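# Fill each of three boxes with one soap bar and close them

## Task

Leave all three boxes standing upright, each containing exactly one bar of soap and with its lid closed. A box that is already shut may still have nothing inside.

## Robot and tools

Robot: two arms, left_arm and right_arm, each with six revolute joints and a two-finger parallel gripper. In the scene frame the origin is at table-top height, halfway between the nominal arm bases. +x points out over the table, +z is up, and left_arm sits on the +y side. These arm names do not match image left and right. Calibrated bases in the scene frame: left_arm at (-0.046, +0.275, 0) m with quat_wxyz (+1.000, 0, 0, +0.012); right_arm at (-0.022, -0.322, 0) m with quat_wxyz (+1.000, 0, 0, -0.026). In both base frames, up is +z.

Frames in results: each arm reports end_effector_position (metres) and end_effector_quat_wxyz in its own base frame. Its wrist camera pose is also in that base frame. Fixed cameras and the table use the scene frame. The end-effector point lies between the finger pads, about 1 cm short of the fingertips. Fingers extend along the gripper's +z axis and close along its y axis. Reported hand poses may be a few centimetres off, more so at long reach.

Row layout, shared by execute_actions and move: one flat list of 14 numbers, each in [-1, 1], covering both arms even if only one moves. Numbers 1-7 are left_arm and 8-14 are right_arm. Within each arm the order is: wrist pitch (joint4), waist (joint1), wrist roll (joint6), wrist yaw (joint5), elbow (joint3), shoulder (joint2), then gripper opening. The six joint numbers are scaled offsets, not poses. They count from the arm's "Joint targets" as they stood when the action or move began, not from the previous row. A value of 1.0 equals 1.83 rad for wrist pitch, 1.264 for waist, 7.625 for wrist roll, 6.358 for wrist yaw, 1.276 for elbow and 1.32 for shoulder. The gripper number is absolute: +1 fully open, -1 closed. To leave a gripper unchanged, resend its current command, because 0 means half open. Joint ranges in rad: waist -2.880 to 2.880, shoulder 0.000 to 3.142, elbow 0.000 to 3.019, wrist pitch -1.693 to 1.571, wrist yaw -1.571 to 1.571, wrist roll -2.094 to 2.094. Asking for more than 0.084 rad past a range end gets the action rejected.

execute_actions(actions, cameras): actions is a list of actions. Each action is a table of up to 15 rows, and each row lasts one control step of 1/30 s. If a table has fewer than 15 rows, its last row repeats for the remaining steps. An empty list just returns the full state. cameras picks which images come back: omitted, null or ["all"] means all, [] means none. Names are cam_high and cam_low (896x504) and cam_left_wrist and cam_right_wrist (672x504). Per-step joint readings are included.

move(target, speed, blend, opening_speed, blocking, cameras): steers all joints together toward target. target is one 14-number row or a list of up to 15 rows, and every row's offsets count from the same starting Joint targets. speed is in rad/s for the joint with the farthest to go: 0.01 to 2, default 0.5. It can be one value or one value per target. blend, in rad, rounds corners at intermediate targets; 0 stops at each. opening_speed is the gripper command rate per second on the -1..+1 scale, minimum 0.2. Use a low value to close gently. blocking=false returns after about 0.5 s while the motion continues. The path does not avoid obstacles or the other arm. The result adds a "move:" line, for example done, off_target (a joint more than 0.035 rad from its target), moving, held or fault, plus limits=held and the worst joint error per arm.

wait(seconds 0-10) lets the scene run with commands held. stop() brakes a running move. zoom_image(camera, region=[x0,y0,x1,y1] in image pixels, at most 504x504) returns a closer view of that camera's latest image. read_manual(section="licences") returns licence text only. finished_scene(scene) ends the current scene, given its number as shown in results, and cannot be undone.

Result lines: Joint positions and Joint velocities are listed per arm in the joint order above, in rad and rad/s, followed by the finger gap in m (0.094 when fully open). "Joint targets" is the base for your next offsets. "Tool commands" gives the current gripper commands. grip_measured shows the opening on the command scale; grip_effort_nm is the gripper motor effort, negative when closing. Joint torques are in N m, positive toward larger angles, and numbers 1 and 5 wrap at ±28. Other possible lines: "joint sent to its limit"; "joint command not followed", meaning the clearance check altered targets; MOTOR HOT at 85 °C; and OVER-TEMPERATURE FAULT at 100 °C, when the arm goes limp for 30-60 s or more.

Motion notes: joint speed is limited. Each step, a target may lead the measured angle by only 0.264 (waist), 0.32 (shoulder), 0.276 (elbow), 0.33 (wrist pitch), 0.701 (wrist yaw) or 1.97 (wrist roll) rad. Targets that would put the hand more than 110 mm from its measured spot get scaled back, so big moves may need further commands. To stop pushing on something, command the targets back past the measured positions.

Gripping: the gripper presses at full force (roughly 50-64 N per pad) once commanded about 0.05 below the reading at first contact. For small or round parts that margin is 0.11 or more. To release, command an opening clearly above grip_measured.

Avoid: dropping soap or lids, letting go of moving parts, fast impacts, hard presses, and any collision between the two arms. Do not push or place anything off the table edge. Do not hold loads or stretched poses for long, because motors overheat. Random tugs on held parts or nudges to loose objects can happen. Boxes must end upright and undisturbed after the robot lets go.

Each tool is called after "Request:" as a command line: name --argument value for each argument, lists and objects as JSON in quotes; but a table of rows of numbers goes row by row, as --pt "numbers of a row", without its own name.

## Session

Request:
execute_actions --actions '[]'

Scene clock: 0.00 s.
left_arm: end_effector_position=(+0.2820, +0.4381, +0.1433) grip_measured=+1.000 grip_effort_nm=n/a end_effector_quat_wxyz=(+0.152, -0.543, +0.653, +0.506) | right_arm: end_effector_position=(+0.3367, +0.3360, +0.3143) grip_measured=+1.000 grip_effort_nm=n/a end_effector_quat_wxyz=(+0.207, -0.617, +0.710, +0.270)
Joint names: [wrist pitch, waist, wrist roll, wrist yaw, elbow, shoulder]
Joint positions: left_arm=[-0.387 0.714 -0.356 -1.023 0.983 1.61 0.094] | right_arm=[-1.176 0.584 -0.726 -0.588 1.338 1.338 0.094]
Joint velocities: within noise
Joint torques (N m): no reading
Motor temperatures (°C): left_arm=[27 28 29 28 37 32 31] | right_arm=[30 32 28 30 45 28 30]
Heat: left arm: hottest elbow 37 °C; right arm: hottest elbow 45 °C.
Joint targets: left_arm=[-0.385 0.714 -0.356 -1.023 1.002 1.614] | right_arm=[-1.174 0.584 -0.726 -0.588 1.364 1.342]
Tool commands: left_gripper/opening=+1.0 right_gripper/opening=+1.0

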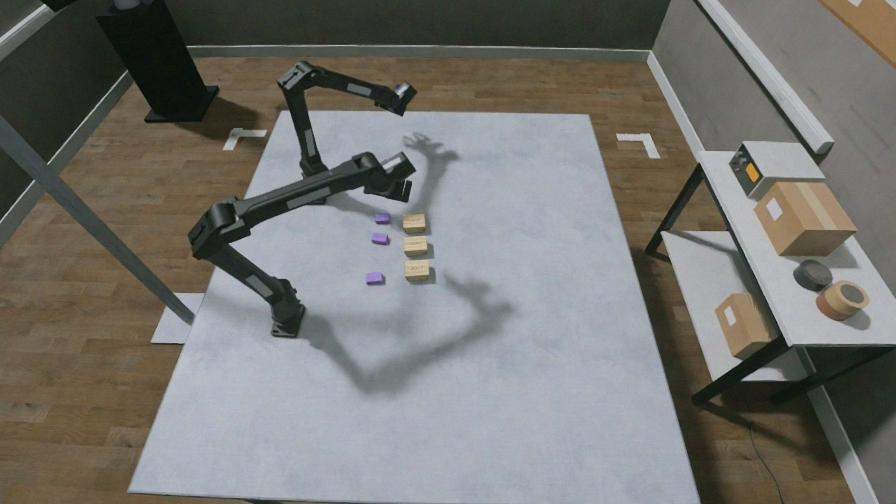

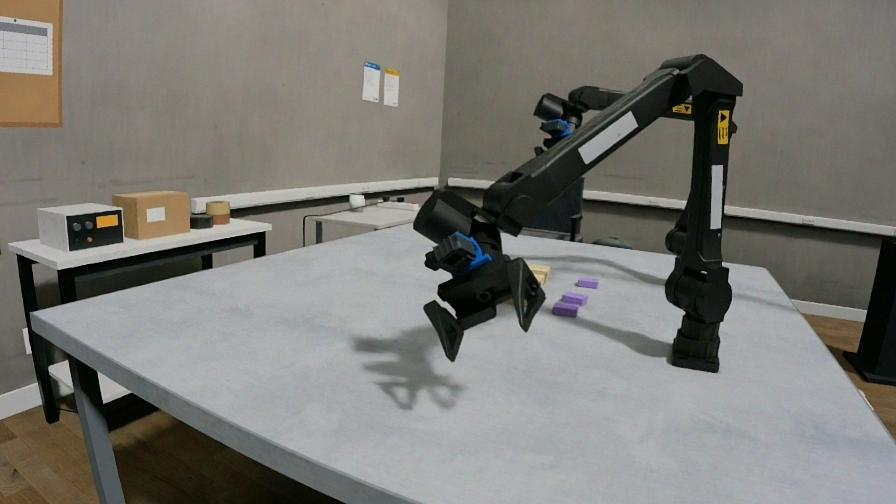

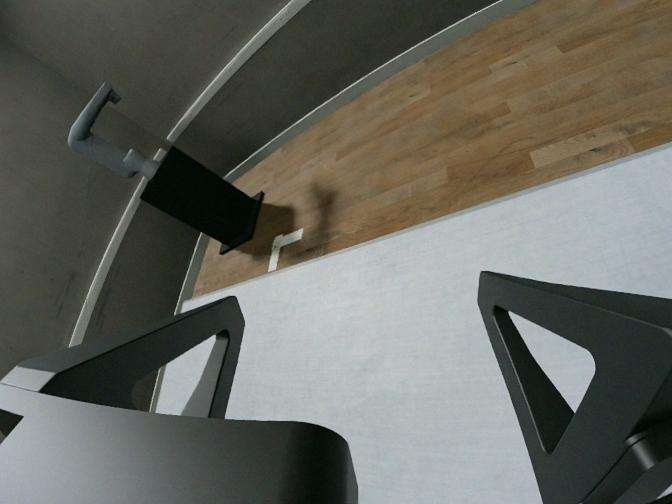

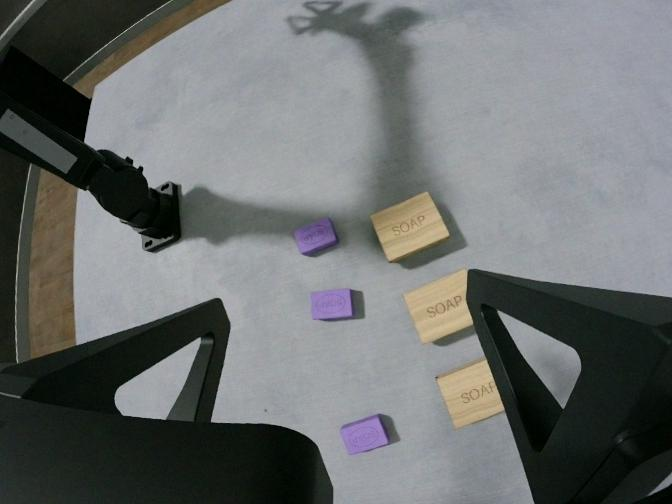

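Request:
move --pt "-0.2 0 0.005 0.161 0.038 -0.238 1 -0.155 -0.62 0.066 0.068 -0.114 -0.216 1" --pt "-0.478 -0.921 0.005 0.161 0.038 -0.238 1 -0.155 -0.62 0.066 0.068 -0.114 -0.216 1" --speed 0.8

Request:
zoom_image --camera "cam_left_wrist" --region '[100, 0, 604, 400]'

Scene clock: 21.37 s.
left_arm: end_effector_position=(+0.3213, -0.1542, +0.1516) grip_measured=+1.000 grip_effort_nm=-0.012 end_effector_quat_wxyz=(+0.006, +0.057, +0.998, -0.002) | right_arm: end_effector_position=(+0.3414, -0.0404, +0.3244) grip_measured=+1.000 grip_effort_nm=-0.046 end_effector_quat_wxyz=(+0.156, -0.031, +0.986, +0.045)
Joint positions: left_arm=[-1.248 -0.447 -0.332 -0.001 0.999 1.309 0.094] | right_arm=[-1.45 -0.195 -0.236 -0.157 1.23 1.063 0.094]
Joint torques (N m): left_arm=[0.84 -1.85 0.1 -0.02 14.42 -12.22] | right_arm=[0.58 -0.38 0.12 -0.21 9.18 -6.89]
Joint targets: left_arm=[-1.260 -0.450 -0.318 0.001 1.051 1.300] | right_arm=[-1.458 -0.200 -0.223 -0.155 1.218 1.056]
move: off_target (left_arm); left_arm: the elbow is farthest, 0.051 rad from its target

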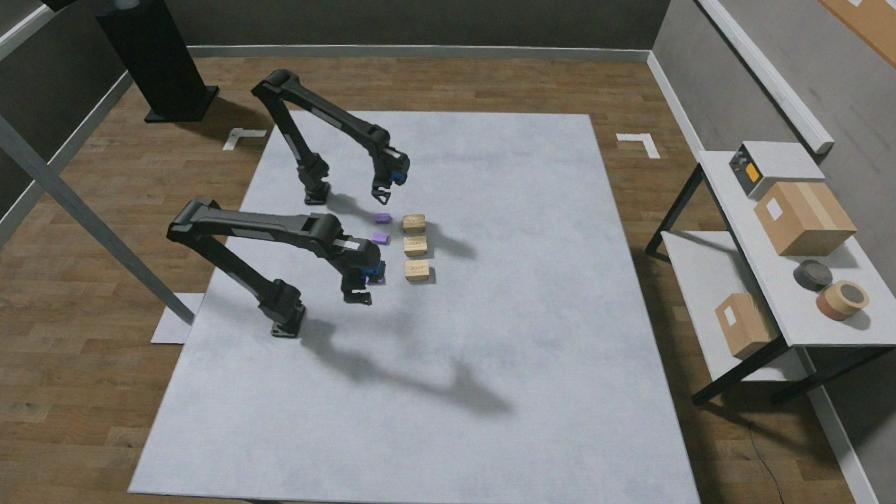

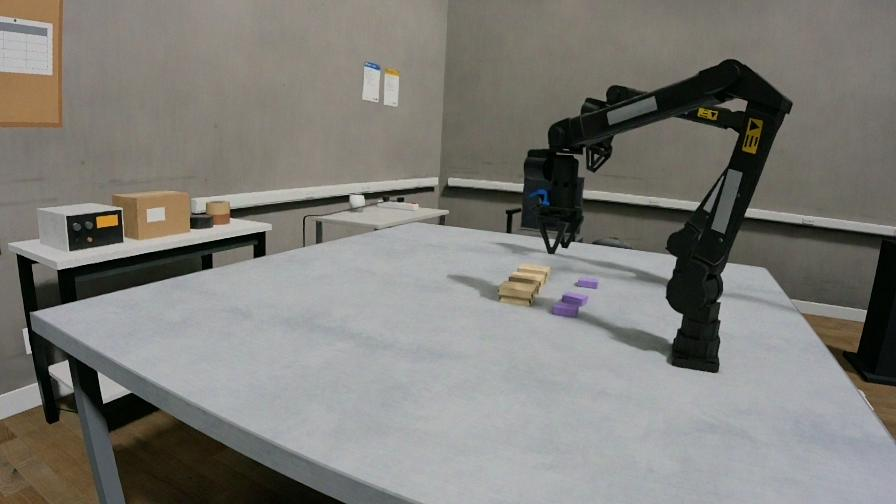

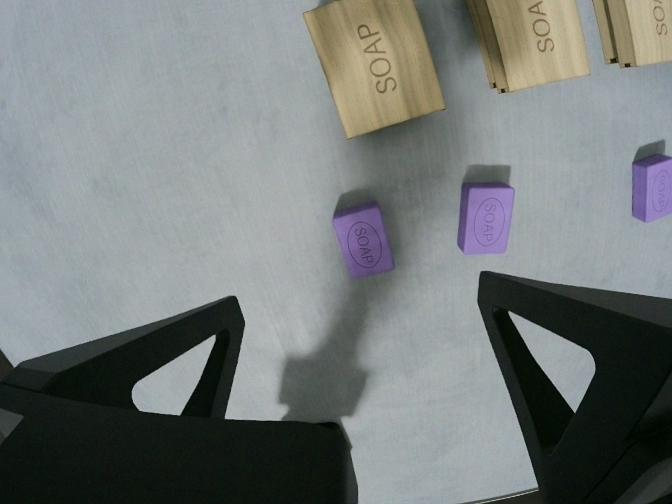

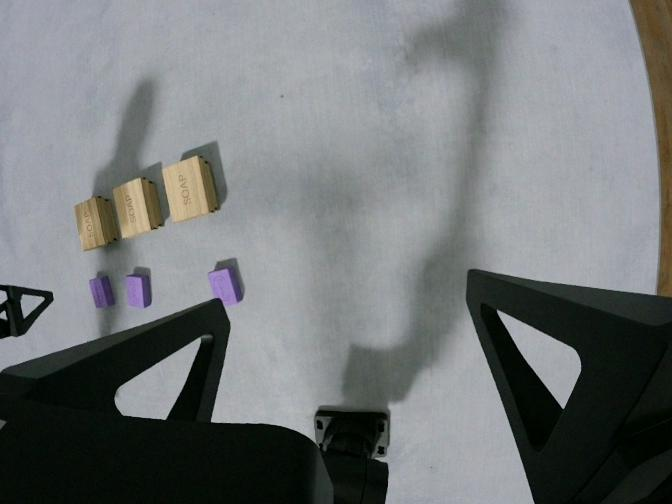

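Scaled by 1.000.

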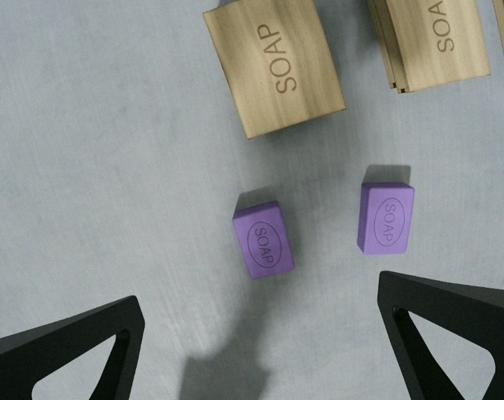

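Request:
move --target '[-0.062,0.024,-0.033,0,0.122,0.064,1,0,0,0,0,0,0,1]' --speed 0.5 --cameras '["cam_left_wrist"]'

Request:
zoom_image --camera "cam_left_wrist" --region '[250, 0, 672, 300]'

Scene clock: 45.13 s.
left_arm: end_effector_position=(+0.3479, -0.1600, +0.1894) grip_measured=+1.000 grip_effort_nm=-0.012 end_effector_quat_wxyz=(-0.001, -0.062, +0.998, +0.001) | right_arm: end_effector_position=(+0.3414, -0.0404, +0.3244) grip_measured=+1.000 grip_effort_nm=-0.056 end_effector_quat_wxyz=(+0.156, -0.031, +0.986, +0.045)
Joint positions: left_arm=[-1.362 -0.43 -0.555 -0.001 1.152 1.362 0.094] | right_arm=[-1.45 -0.195 -0.236 -0.157 1.23 1.063 0.094]
Joint torques (N m): left_arm=[0.59 -0.85 -0.25 -0.03 14.95 -10.7] | right_arm=[0.59 -0.44 0.12 -0.21 9.18 -6.83]
Motor temperatures (°C): left_arm=[27 28 29 28 47 34 30] | right_arm=[30 32 28 30 51 29 30]
Heat: left arm: hottest elbow 47 °C; right arm: hottest elbow 51 °C.
Joint targets: left_arm=[-1.373 -0.420 -0.570 0.001 1.207 1.384] | right_arm=[-1.458 -0.200 -0.223 -0.155 1.218 1.056]
move: off_target (left_arm); left_arm: the elbow is farthest, 0.055 rad from its target
Images, in order: cam_left_wrist.

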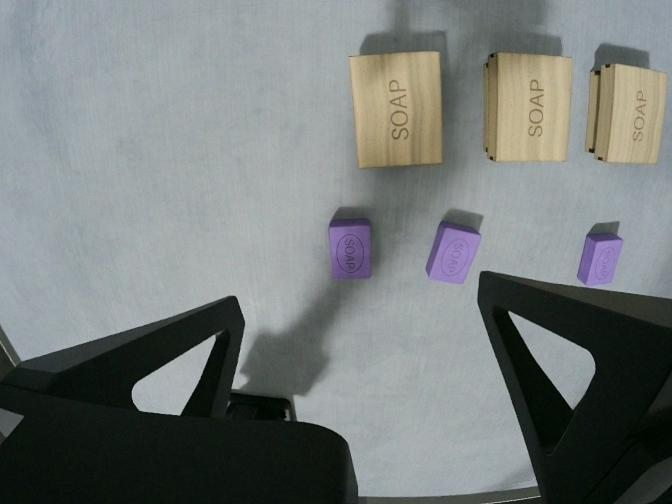

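Scaled by 1.194 from the camera's 672x504 image, which has a finer 960x720 frame.

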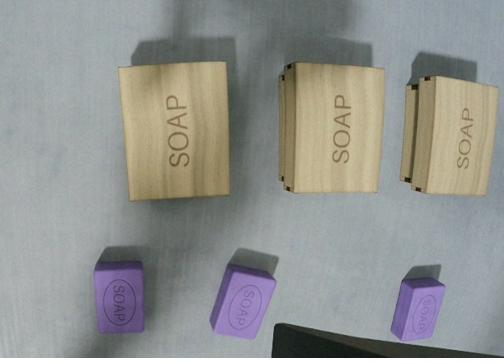

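Request:
execute_actions --actions '[]' --cameras '["cam_left_wrist","cam_low","cam_high"]'

Scene clock: 127.23 s.
left_arm: end_effector_position=(+0.3478, -0.1600, +0.1894) grip_measured=+1.000 grip_effort_nm=-0.012 end_effector_quat_wxyz=(-0.001, -0.063, +0.998, +0.001) | right_arm: end_effector_position=(+0.3414, -0.0404, +0.3244) grip_measured=+1.000 grip_effort_nm=-0.046 end_effector_quat_wxyz=(+0.156, -0.031, +0.986, +0.045)
Joint names: [wrist pitch, waist, wrist roll, wrist yaw, elbow, shoulder]
Joint positions: left_arm=[-1.363 -0.43 -0.555 -0.001 1.152 1.362 0.094] | right_arm=[-1.45 -0.195 -0.236 -0.157 1.23 1.063 0.094]
Joint velocities: within noise
Joint torques (N m): left_arm=[0.62 -0.73 -0.22 -0.04 14.94 -10.58] | right_arm=[0.59 -0.32 0.12 -0.21 9.2 -6.89]
Motor temperatures (°C): left_arm=[27 28 29 28 55 33 30] | right_arm=[30 32 28 30 53 29 30]
Heat: left arm: hottest elbow 55 °C; right arm: hottest elbow 53 °C.
Joint targets: left_arm=[-1.374 -0.420 -0.570 0.001 1.207 1.384] | right_arm=[-1.458 -0.200 -0.223 -0.155 1.218 1.056]
Tool commands: left_gripper/opening=+1.0 right_gripper/opening=+1.0
Images, in order (width x height): cam_high 896x504, cam_low 896x504, cam_left_wrist 672x504.

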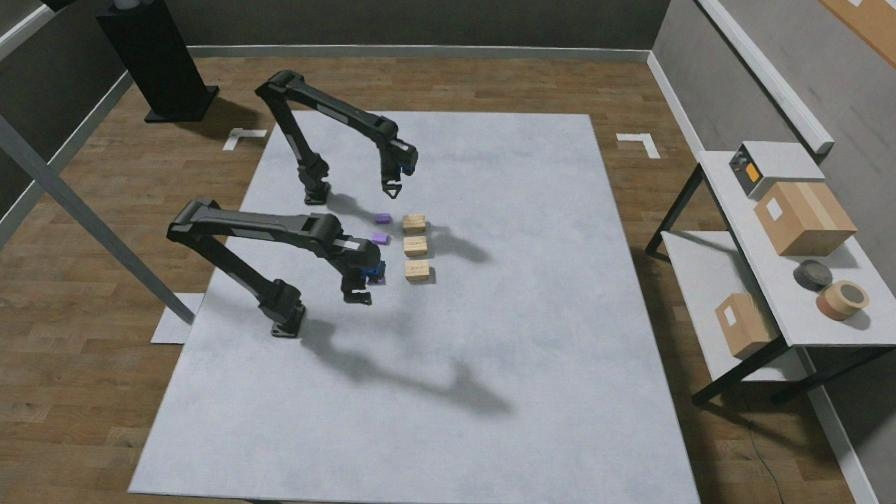

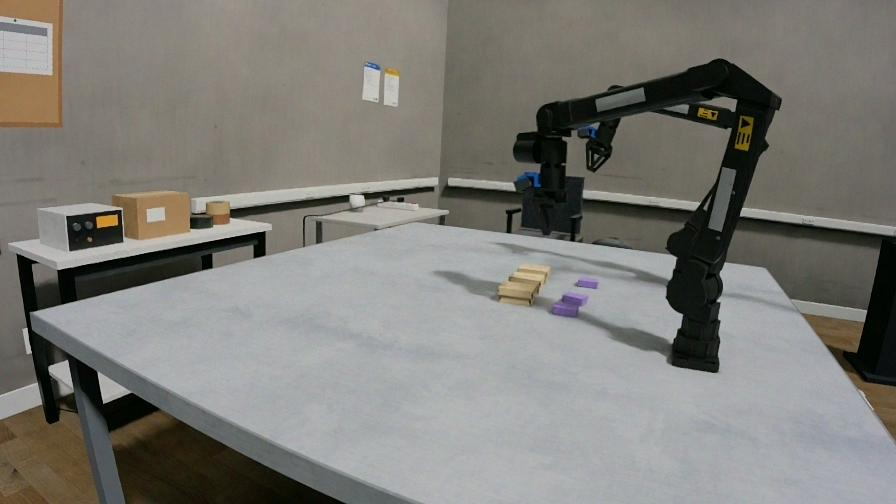

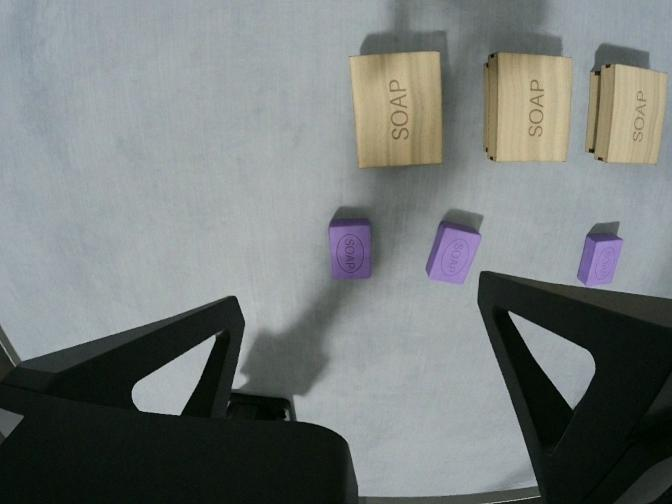

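Request:
move --target '[0.1328,0,0,0,0.036,0.2008,1,0,0,0,0,0,0,1]' --speed 0.5

Scene clock: 162.23 s.
left_arm: end_effector_position=(+0.4181, -0.1922, +0.0984) grip_measured=+1.000 grip_effort_nm=-0.017 end_effector_quat_wxyz=(-0.001, -0.063, +0.998, +0.001) | right_arm: end_effector_position=(+0.3414, -0.0404, +0.3244) grip_measured=+1.000 grip_effort_nm=-0.051 end_effector_quat_wxyz=(+0.156, -0.031, +0.986, +0.045)
Joint positions: left_arm=[-1.143 -0.43 -0.555 -0.001 1.204 1.635 0.094] | right_arm=[-1.45 -0.195 -0.236 -0.157 1.23 1.063 0.094]
Joint torques (N m): left_arm=[1.58 -0.73 -0.22 -0.03 13.68 -15.74] | right_arm=[0.59 -0.44 0.12 -0.21 9.18 -6.89]
Joint targets: left_arm=[-1.131 -0.420 -0.570 0.001 1.253 1.649] | right_arm=[-1.458 -0.200 -0.223 -0.155 1.218 1.056]
move: off_target (left_arm); left_arm: the elbow is farthest, 0.049 rad from its target

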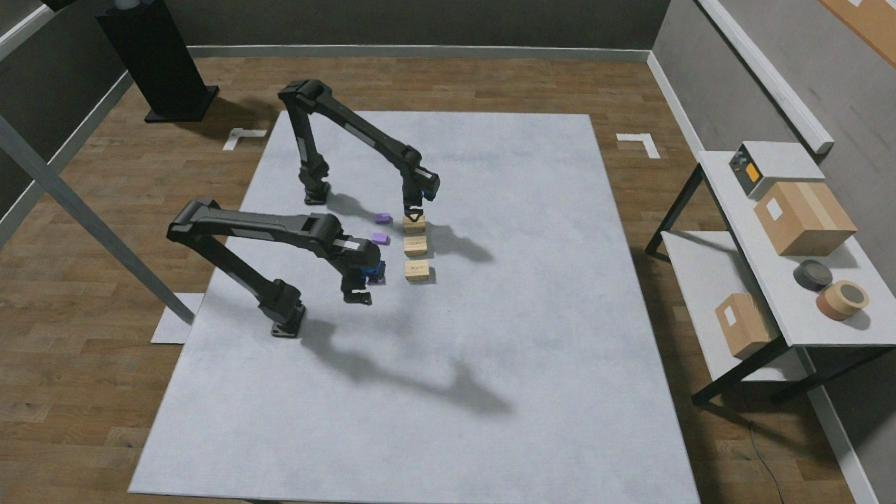

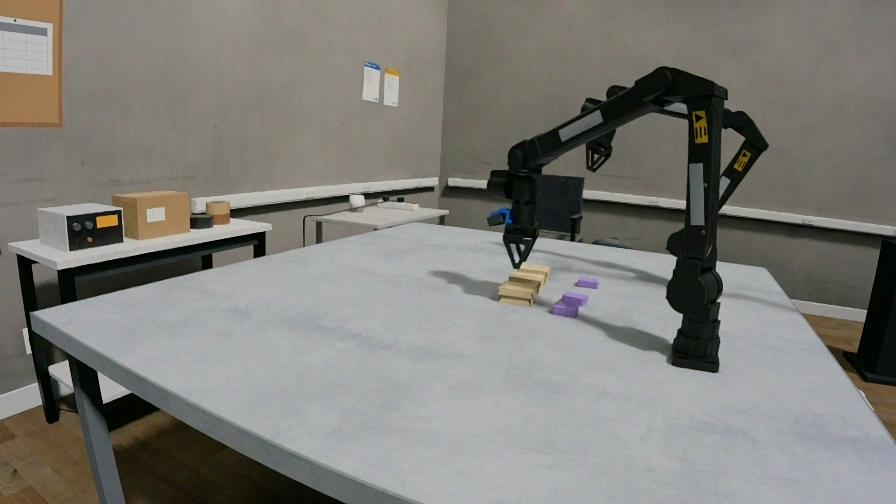

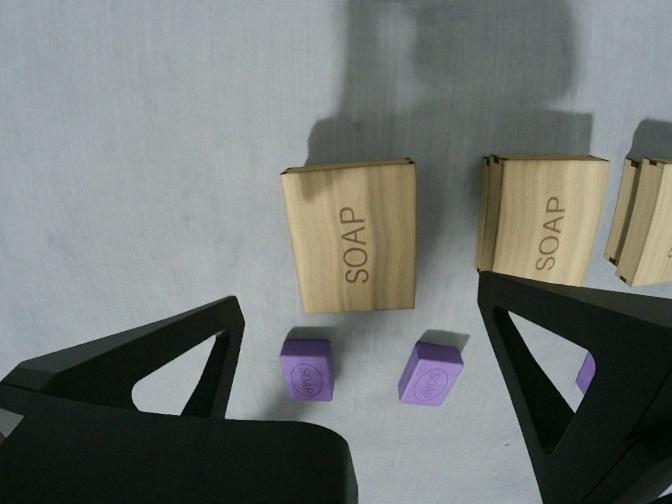

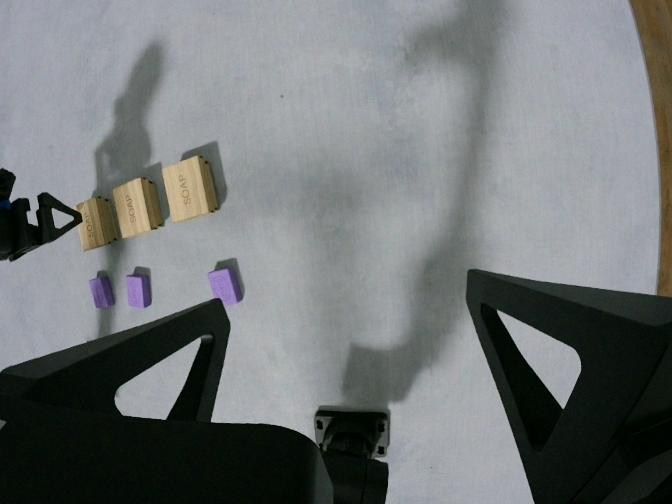

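Request:
move --pt "0.078 0 0 0 -0.0886 0.0674 1 0 0 0 0 0 0 1" --pt "0.078 0 0 0 -0.0886 0.0674 0.12 0 0 0 0 0 0 1" --pt "0.048 0 0 0 -0.0886 0.0074 0.12 0 0 0 0 0 0 1" --pt "-0.03 0 0 0 -0.0886 -0.14 0.12 0 0 0 0 0 0 1" --speed '[0.15,0.1,0.1,0.3]' --opening_speed 0.6

Request:
zoom_image --camera "cam_low" --region '[450, 220, 630, 330]'

Request:
zoom_image --camera "cam_high" --region '[350, 180, 470, 300]'

Request:
zoom_image --camera "cam_right_wrist" --region '[60, 120, 240, 270]'

Scene clock: 185.87 s.
left_arm: end_effector_position=(+0.3926, -0.1805, +0.1465) grip_measured=+0.345 grip_effort_nm=-1.033 end_effector_quat_wxyz=(+0.032, -0.063, +0.997, -0.017) | right_arm: end_effector_position=(+0.3414, -0.0404, +0.3244) grip_measured=+1.000 grip_effort_nm=-0.061 end_effector_quat_wxyz=(+0.156, -0.031, +0.986, +0.045)
Joint positions: left_arm=[-1.174 -0.43 -0.556 -0.001 1.148 1.474 0.063] | right_arm=[-1.45 -0.195 -0.236 -0.157 1.23 1.063 0.094]
Joint torques (N m): left_arm=[0.73 -0.79 -0.22 -0.03 8.95 -16.03] | right_arm=[0.58 -0.38 0.12 -0.21 9.18 -6.83]
Joint targets: left_arm=[-1.186 -0.420 -0.570 0.001 1.139 1.464] | right_arm=[-1.458 -0.200 -0.223 -0.155 1.218 1.056]
move: done

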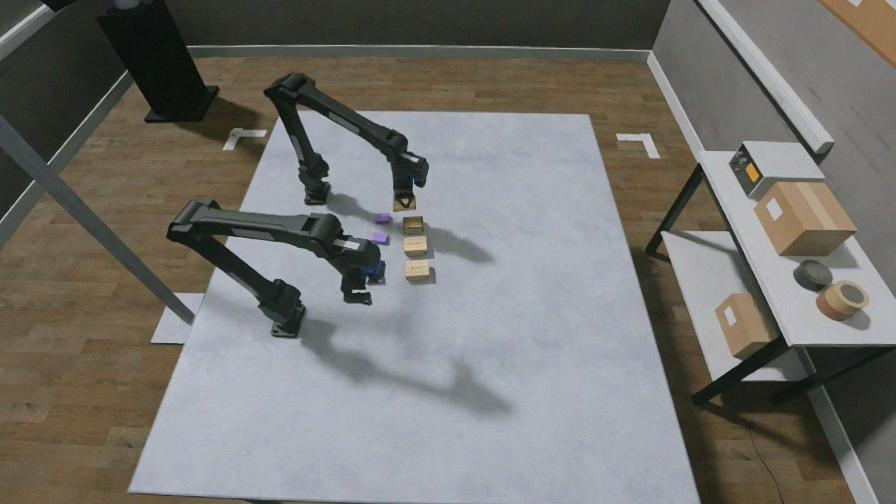

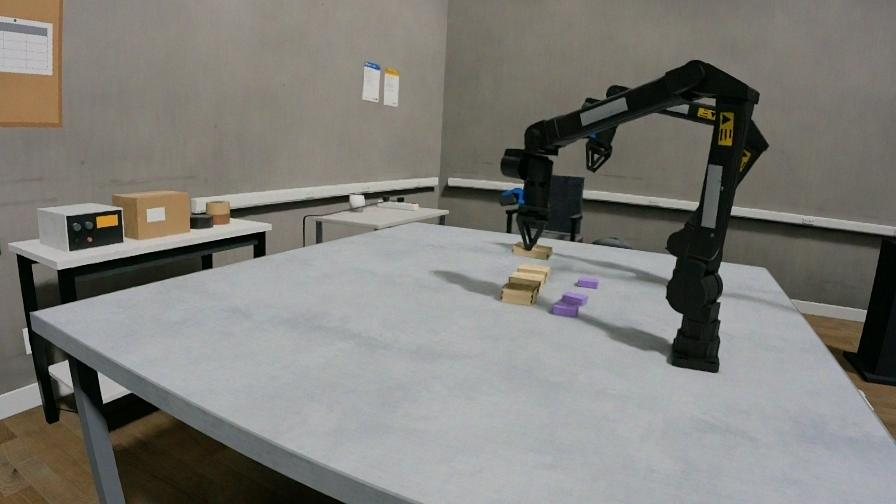

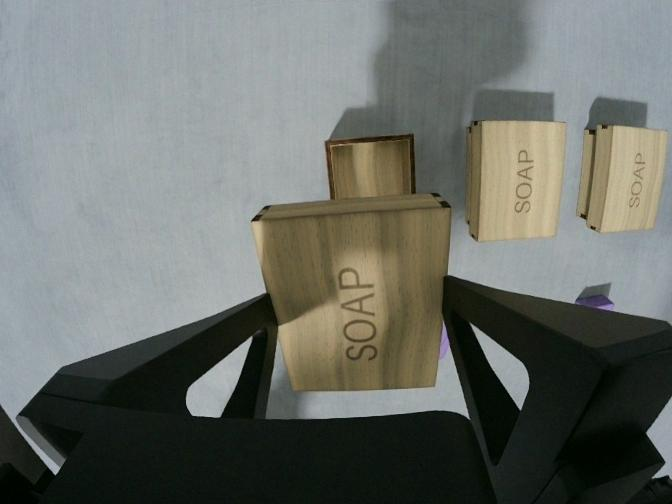

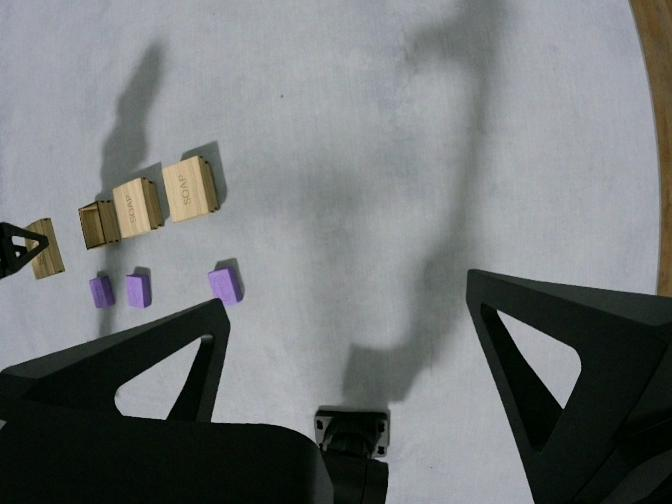

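Scaled by 2.800 from the camera's 896x504 image, which has a finer 1280x720 frame.

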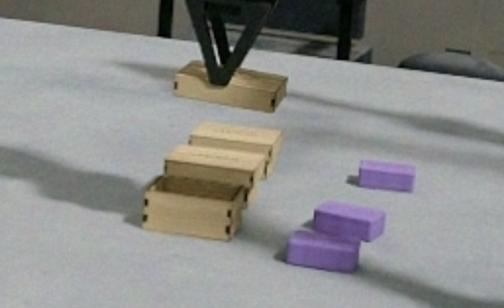

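Scaled by 4.200 from the camera's 896x504 image, which has a finer 1280x720 frame.

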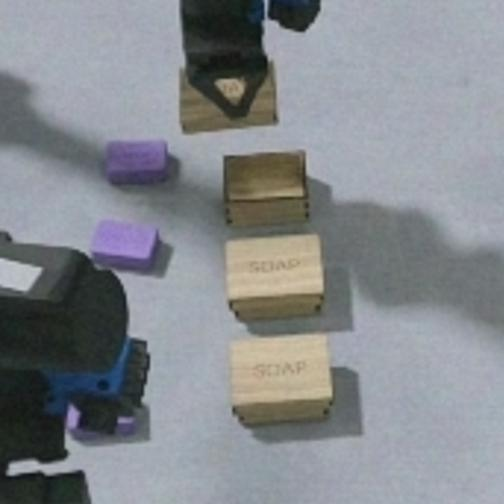

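Scaled by 2.800 from the camera's 672x504 image, which has a finer 960x720 frame.

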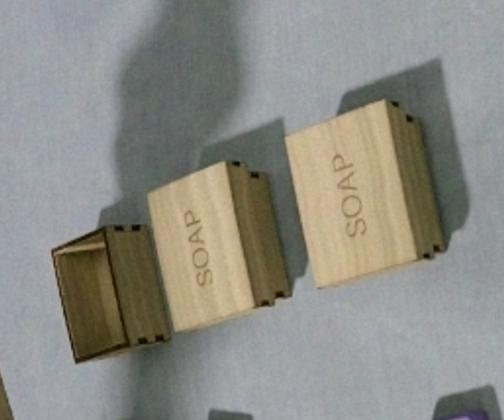

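Request:
move --pt "0 0.2508 0.0451 0 0 -0.01 0.12 0 0 0 0 0 0 1" --pt "0.094 0.2508 0.0451 0 -0.0415 0.15 0.12 0 0 0 0 0 0 1" --pt "0.1404 0.2508 0.0451 0 -0.0697 0.187 0.12 0 0 0 0 0 0 1" --speed '[0.4,0.3,0.1]' --blend '[0.04,0.02,0]' --cameras '["cam_low"]'

Request:
zoom_image --camera "cam_low" --region '[450, 220, 630, 330]'

Scene clock: 217.57 s.
left_arm: end_effector_position=(+0.4403, -0.0478, +0.0289) grip_measured=+0.345 grip_effort_nm=-1.043 end_effector_quat_wxyz=(+0.001, -0.066, +0.998, +0.000) | right_arm: end_effector_position=(+0.3414, -0.0404, +0.3244) grip_measured=+1.000 grip_effort_nm=-0.046 end_effector_quat_wxyz=(+0.156, -0.031, +0.986, +0.045)
Joint positions: left_arm=[-0.941 -0.107 -0.24 -0.001 1.059 1.686 0.063] | right_arm=[-1.45 -0.195 -0.236 -0.157 1.23 1.063 0.094]
Joint torques (N m): left_arm=[1.58 -1.2 0.11 -0.01 7.43 -14.33] | right_arm=[0.58 -0.38 0.13 -0.22 9.2 -6.83]
Motor temperatures (°C): left_arm=[27 28 29 28 50 35 31] | right_arm=[30 32 28 30 53 29 30]
Heat: left arm: hottest elbow 50 °C; right arm: hottest elbow 53 °C.
Joint targets: left_arm=[-0.929 -0.103 -0.226 0.001 1.050 1.711] | right_arm=[-1.458 -0.200 -0.223 -0.155 1.218 1.056]
move: done
Images, in order: cam_low.

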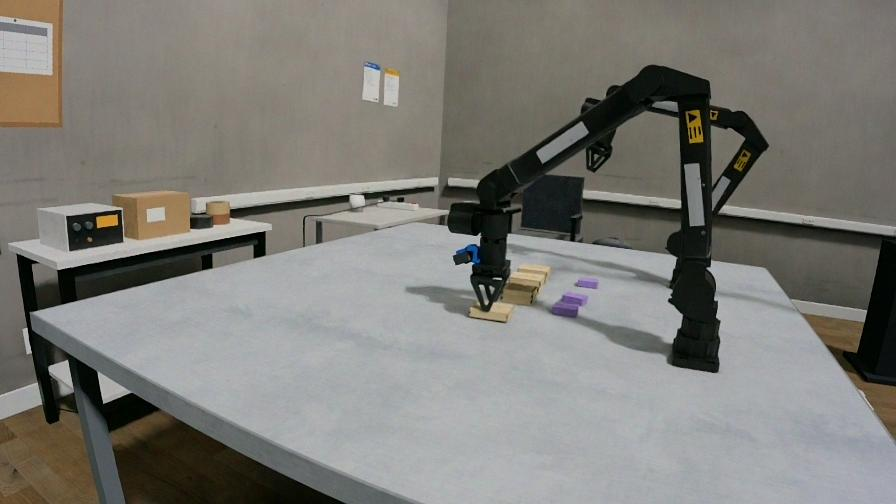

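Scaled by 2.800 from the camera's 896x504 image, which has a finer 1280x720 frame.

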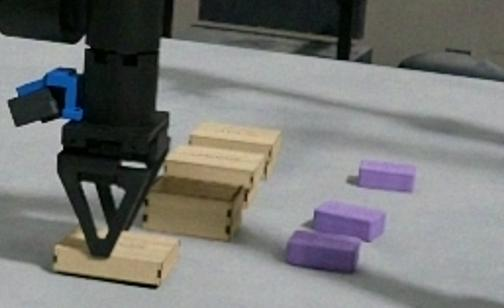

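Request:
move --pt "0 0 0 0 0 0.004 0.12 0 0 0 0 0 0 1" --pt "0 0 0 0 0 0.004 0.65 0 0 0 0 0 0 1" --pt "-0.082 0 0 0 0 -0.114 0.65 0 0 0 0 0 0 1" --pt "-0.1077 -0.31 -0.0409 0 -0.1528 -0.3015 0.65 0 0 0 0 0 0 1" --speed '[0.1,0.1,0.25,0.5]' --blend '[0,0,0.06,0]' --opening_speed 0.4 --cameras '["cam_left_wrist"]'

Scene clock: 239.43 s.
left_arm: end_effector_position=(+0.2976, -0.1587, +0.0992) grip_measured=+0.647 grip_effort_nm=0.129 end_effector_quat_wxyz=(-0.001, -0.017, +1.000, +0.001) | right_arm: end_effector_position=(+0.3414, -0.0404, +0.3244) grip_measured=+1.000 grip_effort_nm=-0.051 end_effector_quat_wxyz=(+0.156, -0.031, +0.986, +0.045)
Joint positions: left_arm=[-1.115 -0.489 -0.523 0 0.866 1.325 0.077] | right_arm=[-1.45 -0.195 -0.236 -0.157 1.23 1.063 0.094]
Joint torques (N m): left_arm=[0.62 -2.02 -0.21 -0.04 8.13 -11.99] | right_arm=[0.58 -0.38 0.12 -0.22 9.18 -6.89]
Joint targets: left_arm=[-1.125 -0.495 -0.538 0.001 0.855 1.313] | right_arm=[-1.458 -0.200 -0.223 -0.155 1.218 1.056]
move: done
Images, in order: cam_left_wrist.

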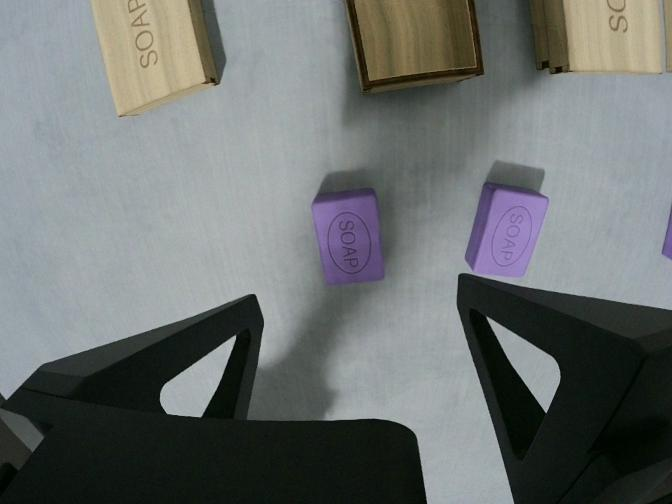

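Request:
move --pt "0.1437 0 0 0 -0.0933 0.1121 0.65 0 0 0 0 0 0 1" --pt "0.1437 0 0 0 -0.0933 0.1121 -0.38 0 0 0 0 0 0 1" --pt "0.08 0 0 0 -0.0933 -0.04 -0.38 0 0 0 0 0 0 1" --speed '[0.2,0.1,0.25]' --opening_speed 0.5 --cameras '["cam_left_wrist"]'

Scene clock: 261.87 s.
left_arm: end_effector_position=(+0.2860, -0.1525, +0.0748) grip_measured=-0.216 grip_effort_nm=-1.038 end_effector_quat_wxyz=(+0.033, -0.018, +0.999, -0.018) | right_arm: end_effector_position=(+0.3414, -0.0404, +0.3244) grip_measured=+1.000 grip_effort_nm=-0.046 end_effector_quat_wxyz=(+0.156, -0.031, +0.986, +0.045)
Joint positions: left_arm=[-0.968 -0.489 -0.524 0 0.745 1.274 0.037] | right_arm=[-1.45 -0.195 -0.236 -0.157 1.23 1.063 0.094]
Joint torques (N m): left_arm=[0.8 -2.02 -0.22 -0.05 8.1 -10.93] | right_arm=[0.57 -0.44 0.12 -0.22 9.18 -6.83]
Joint targets: left_arm=[-0.979 -0.495 -0.538 0.001 0.736 1.260] | right_arm=[-1.458 -0.200 -0.223 -0.155 1.218 1.056]
move: done
Images, in order: cam_left_wrist.

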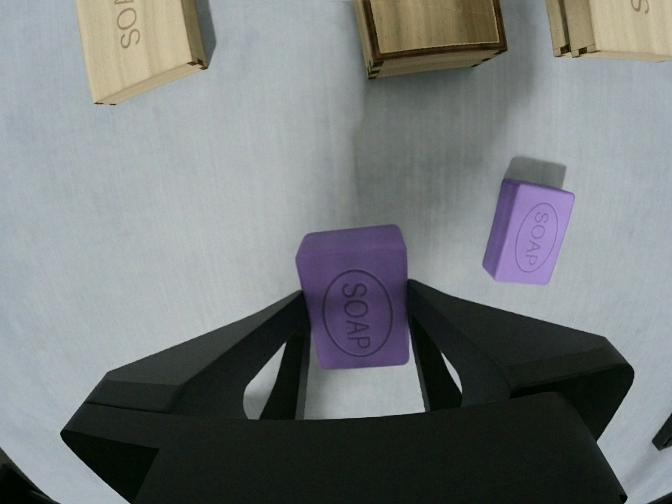

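Request:
move --target '[-0.1257,-0.0388,-0.0182,0,0.295,0.1477,-0.38,0,0,0,0,0,0,1]' --speed 0.5 --cameras '["cam_left_wrist"]'

Scene clock: 277.07 s.
left_arm: end_effector_position=(+0.3385, -0.2001, +0.1304) grip_measured=-0.216 grip_effort_nm=-1.043 end_effector_quat_wxyz=(+0.001, -0.064, +0.998, +0.000) | right_arm: end_effector_position=(+0.3414, -0.0404, +0.3244) grip_measured=+1.000 grip_effort_nm=-0.046 end_effector_quat_wxyz=(+0.156, -0.031, +0.986, +0.045)
Joint positions: left_arm=[-1.198 -0.533 -0.661 0 1.061 1.433 0.037] | right_arm=[-1.45 -0.195 -0.236 -0.157 1.23 1.063 0.094]
Joint torques (N m): left_arm=[0.7 -2.37 -0.25 -0.05 14.19 -11.34] | right_arm=[0.58 -0.44 0.12 -0.21 9.18 -6.83]
Joint targets: left_arm=[-1.209 -0.544 -0.677 0.001 1.113 1.455] | right_arm=[-1.458 -0.200 -0.223 -0.155 1.218 1.056]
move: off_target (left_arm); left_arm: the elbow is farthest, 0.051 rad from its target
Images, in order: cam_left_wrist.

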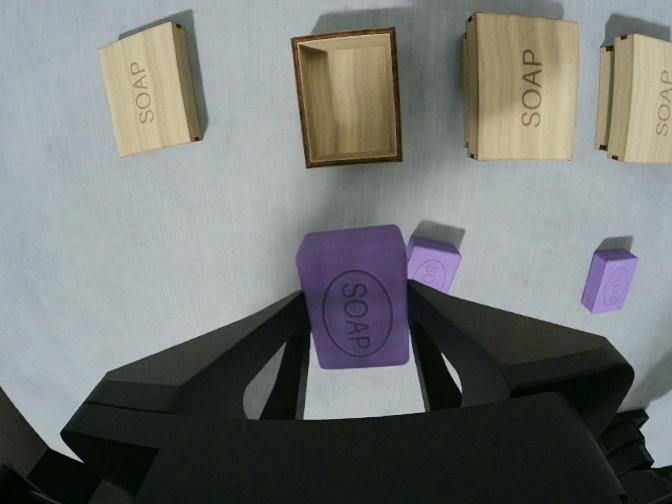

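Request:
move --pt "0.0443 0.091 0.0185 0 0.1034 0.144 -0.38 0 0 0 0 0 0 1" --pt "0.1279 0.091 0.0185 0 -0.0039 0.2015 -0.38 0 0 0 0 0 0 1" --speed '[0.4,0.12]' --cameras '["cam_left_wrist","cam_low","cam_right_wrist"]'

Request:
zoom_image --camera "cam_low" --region '[470, 250, 570, 325]'

Scene clock: 303.57 s.
left_arm: end_effector_position=(+0.4145, -0.1916, +0.0417) grip_measured=-0.216 grip_effort_nm=-1.043 end_effector_quat_wxyz=(+0.001, -0.059, +0.998, +0.000) | right_arm: end_effector_position=(+0.3414, -0.0404, +0.3244) grip_measured=+1.000 grip_effort_nm=-0.046 end_effector_quat_wxyz=(+0.156, -0.031, +0.986, +0.045)
Joint positions: left_arm=[-0.988 -0.432 -0.549 0 1.116 1.698 0.037] | right_arm=[-1.45 -0.195 -0.236 -0.157 1.23 1.063 0.094]
Joint torques (N m): left_arm=[1.51 -1.26 0.11 -0.05 7.75 -15.03] | right_arm=[0.57 -0.44 0.12 -0.22 9.2 -6.83]
Joint targets: left_arm=[-0.975 -0.428 -0.535 0.001 1.108 1.721] | right_arm=[-1.458 -0.200 -0.223 -0.155 1.218 1.056]
move: done
Images, in order: cam_low, cam_left_wrist, cam_right_wrist.

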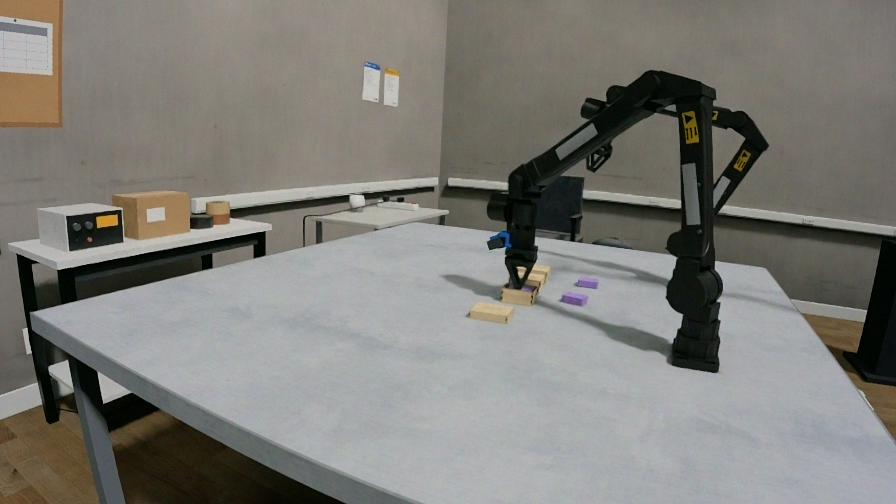

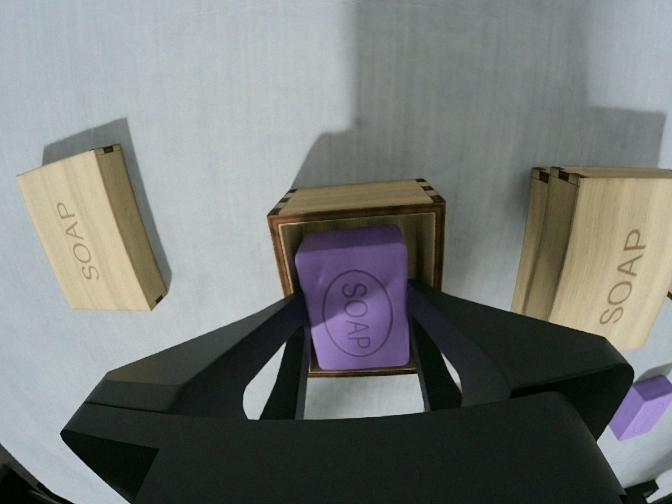

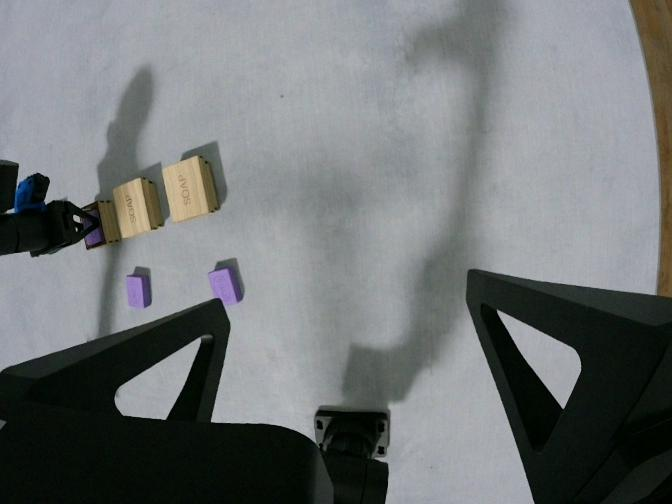

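Scaled by 5.040 from the camera's 896x504 image, which has a finer 1280x720 frame.

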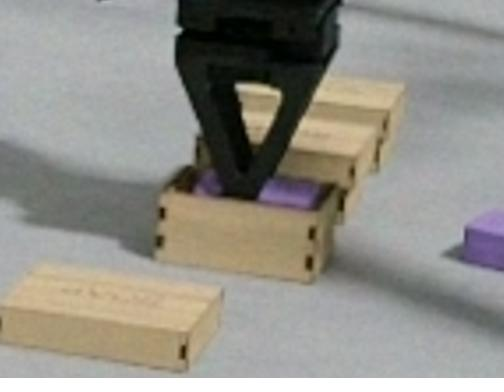

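Request:
move --pt "0 0 0 0 0 0 -0.1 0 0 0 0 0 0 1" --pt "0 0 0 0 0 0 -0.14 0 0 0 0 0 0 1" --pt "-0.02 0 0 0 0 -0.068 -0.14 0 0 0 0 0 0 1" --pt "-0.08 0 0 0 0 -0.15 -0.14 0 0 0 0 0 0 1" --pt "-0.0792 0.2611 0.0404 0 0.072 -0.0856 0.8 0 0 0 0 0 0 1" --speed '[0.1,0.1,0.1,0.3,0.4]' --blend '[0,0,0.02,0.03,0]' --opening_speed 0.3 --cameras '["cam_low","cam_left_wrist","cam_right_wrist"]'

Request:
zoom_image --camera "cam_right_wrist" --region '[60, 120, 240, 270]'

Scene clock: 338.87 s.
left_arm: end_effector_position=(+0.4457, -0.0454, +0.1022) grip_measured=+0.796 grip_effort_nm=0.129 end_effector_quat_wxyz=(+0.014, -0.070, +0.997, -0.002) | right_arm: end_effector_position=(+0.3414, -0.0404, +0.3244) grip_measured=+1.000 grip_effort_nm=-0.051 end_effector_quat_wxyz=(+0.156, -0.031, +0.986, +0.045)
Joint positions: left_arm=[-1.108 -0.101 -0.242 0 1.149 1.583 0.084] | right_arm=[-1.45 -0.195 -0.236 -0.157 1.23 1.063 0.094]
Joint torques (N m): left_arm=[0.66 -1.44 0.1 -0.03 13.9 -13.68] | right_arm=[0.58 -0.38 0.12 -0.22 9.18 -6.89]
Joint targets: left_arm=[-1.120 -0.099 -0.227 0.001 1.200 1.608] | right_arm=[-1.458 -0.200 -0.223 -0.155 1.218 1.056]
move: off_target (left_arm); target 5's new numbers were sent with left_arm's elbow 0.051 rad from that target; left_arm: the elbow is farthest, 0.050 rad from its target
Images, in order: cam_low, cam_left_wrist, cam_right_wrist.

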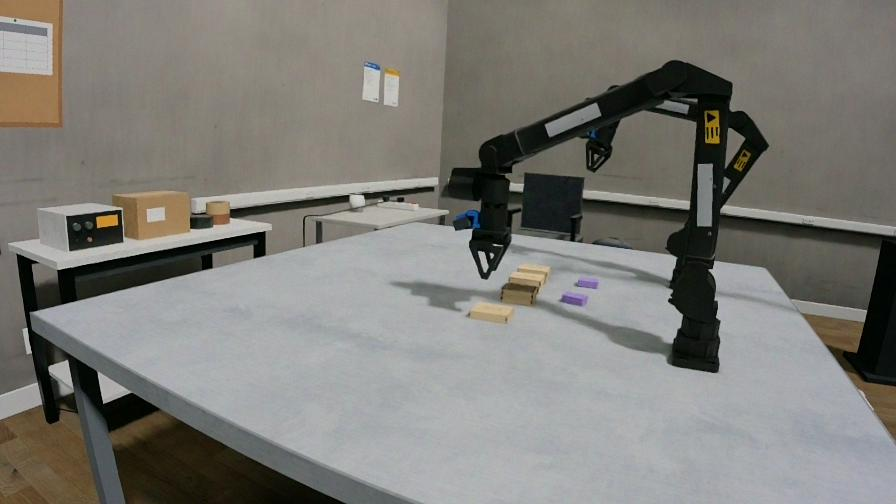

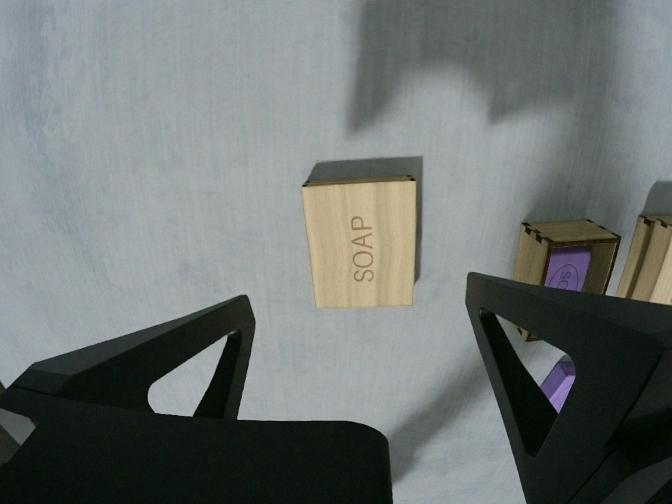

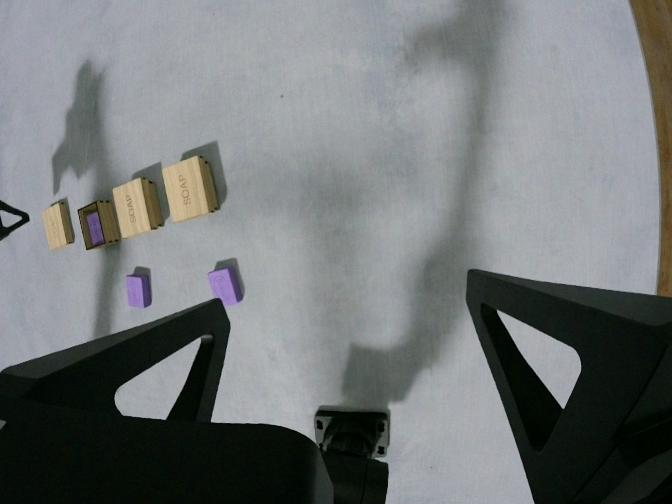

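Scaled by 2.800 from the camera's 672x504 image, which has a finer 960x720 frame.

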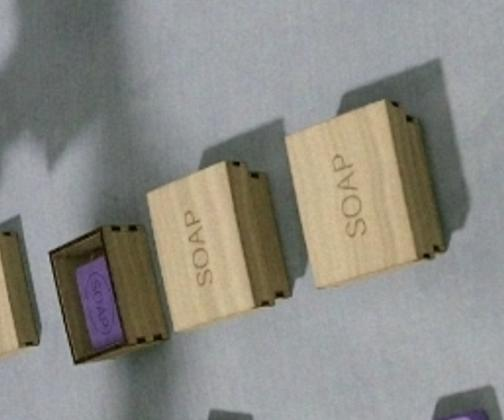

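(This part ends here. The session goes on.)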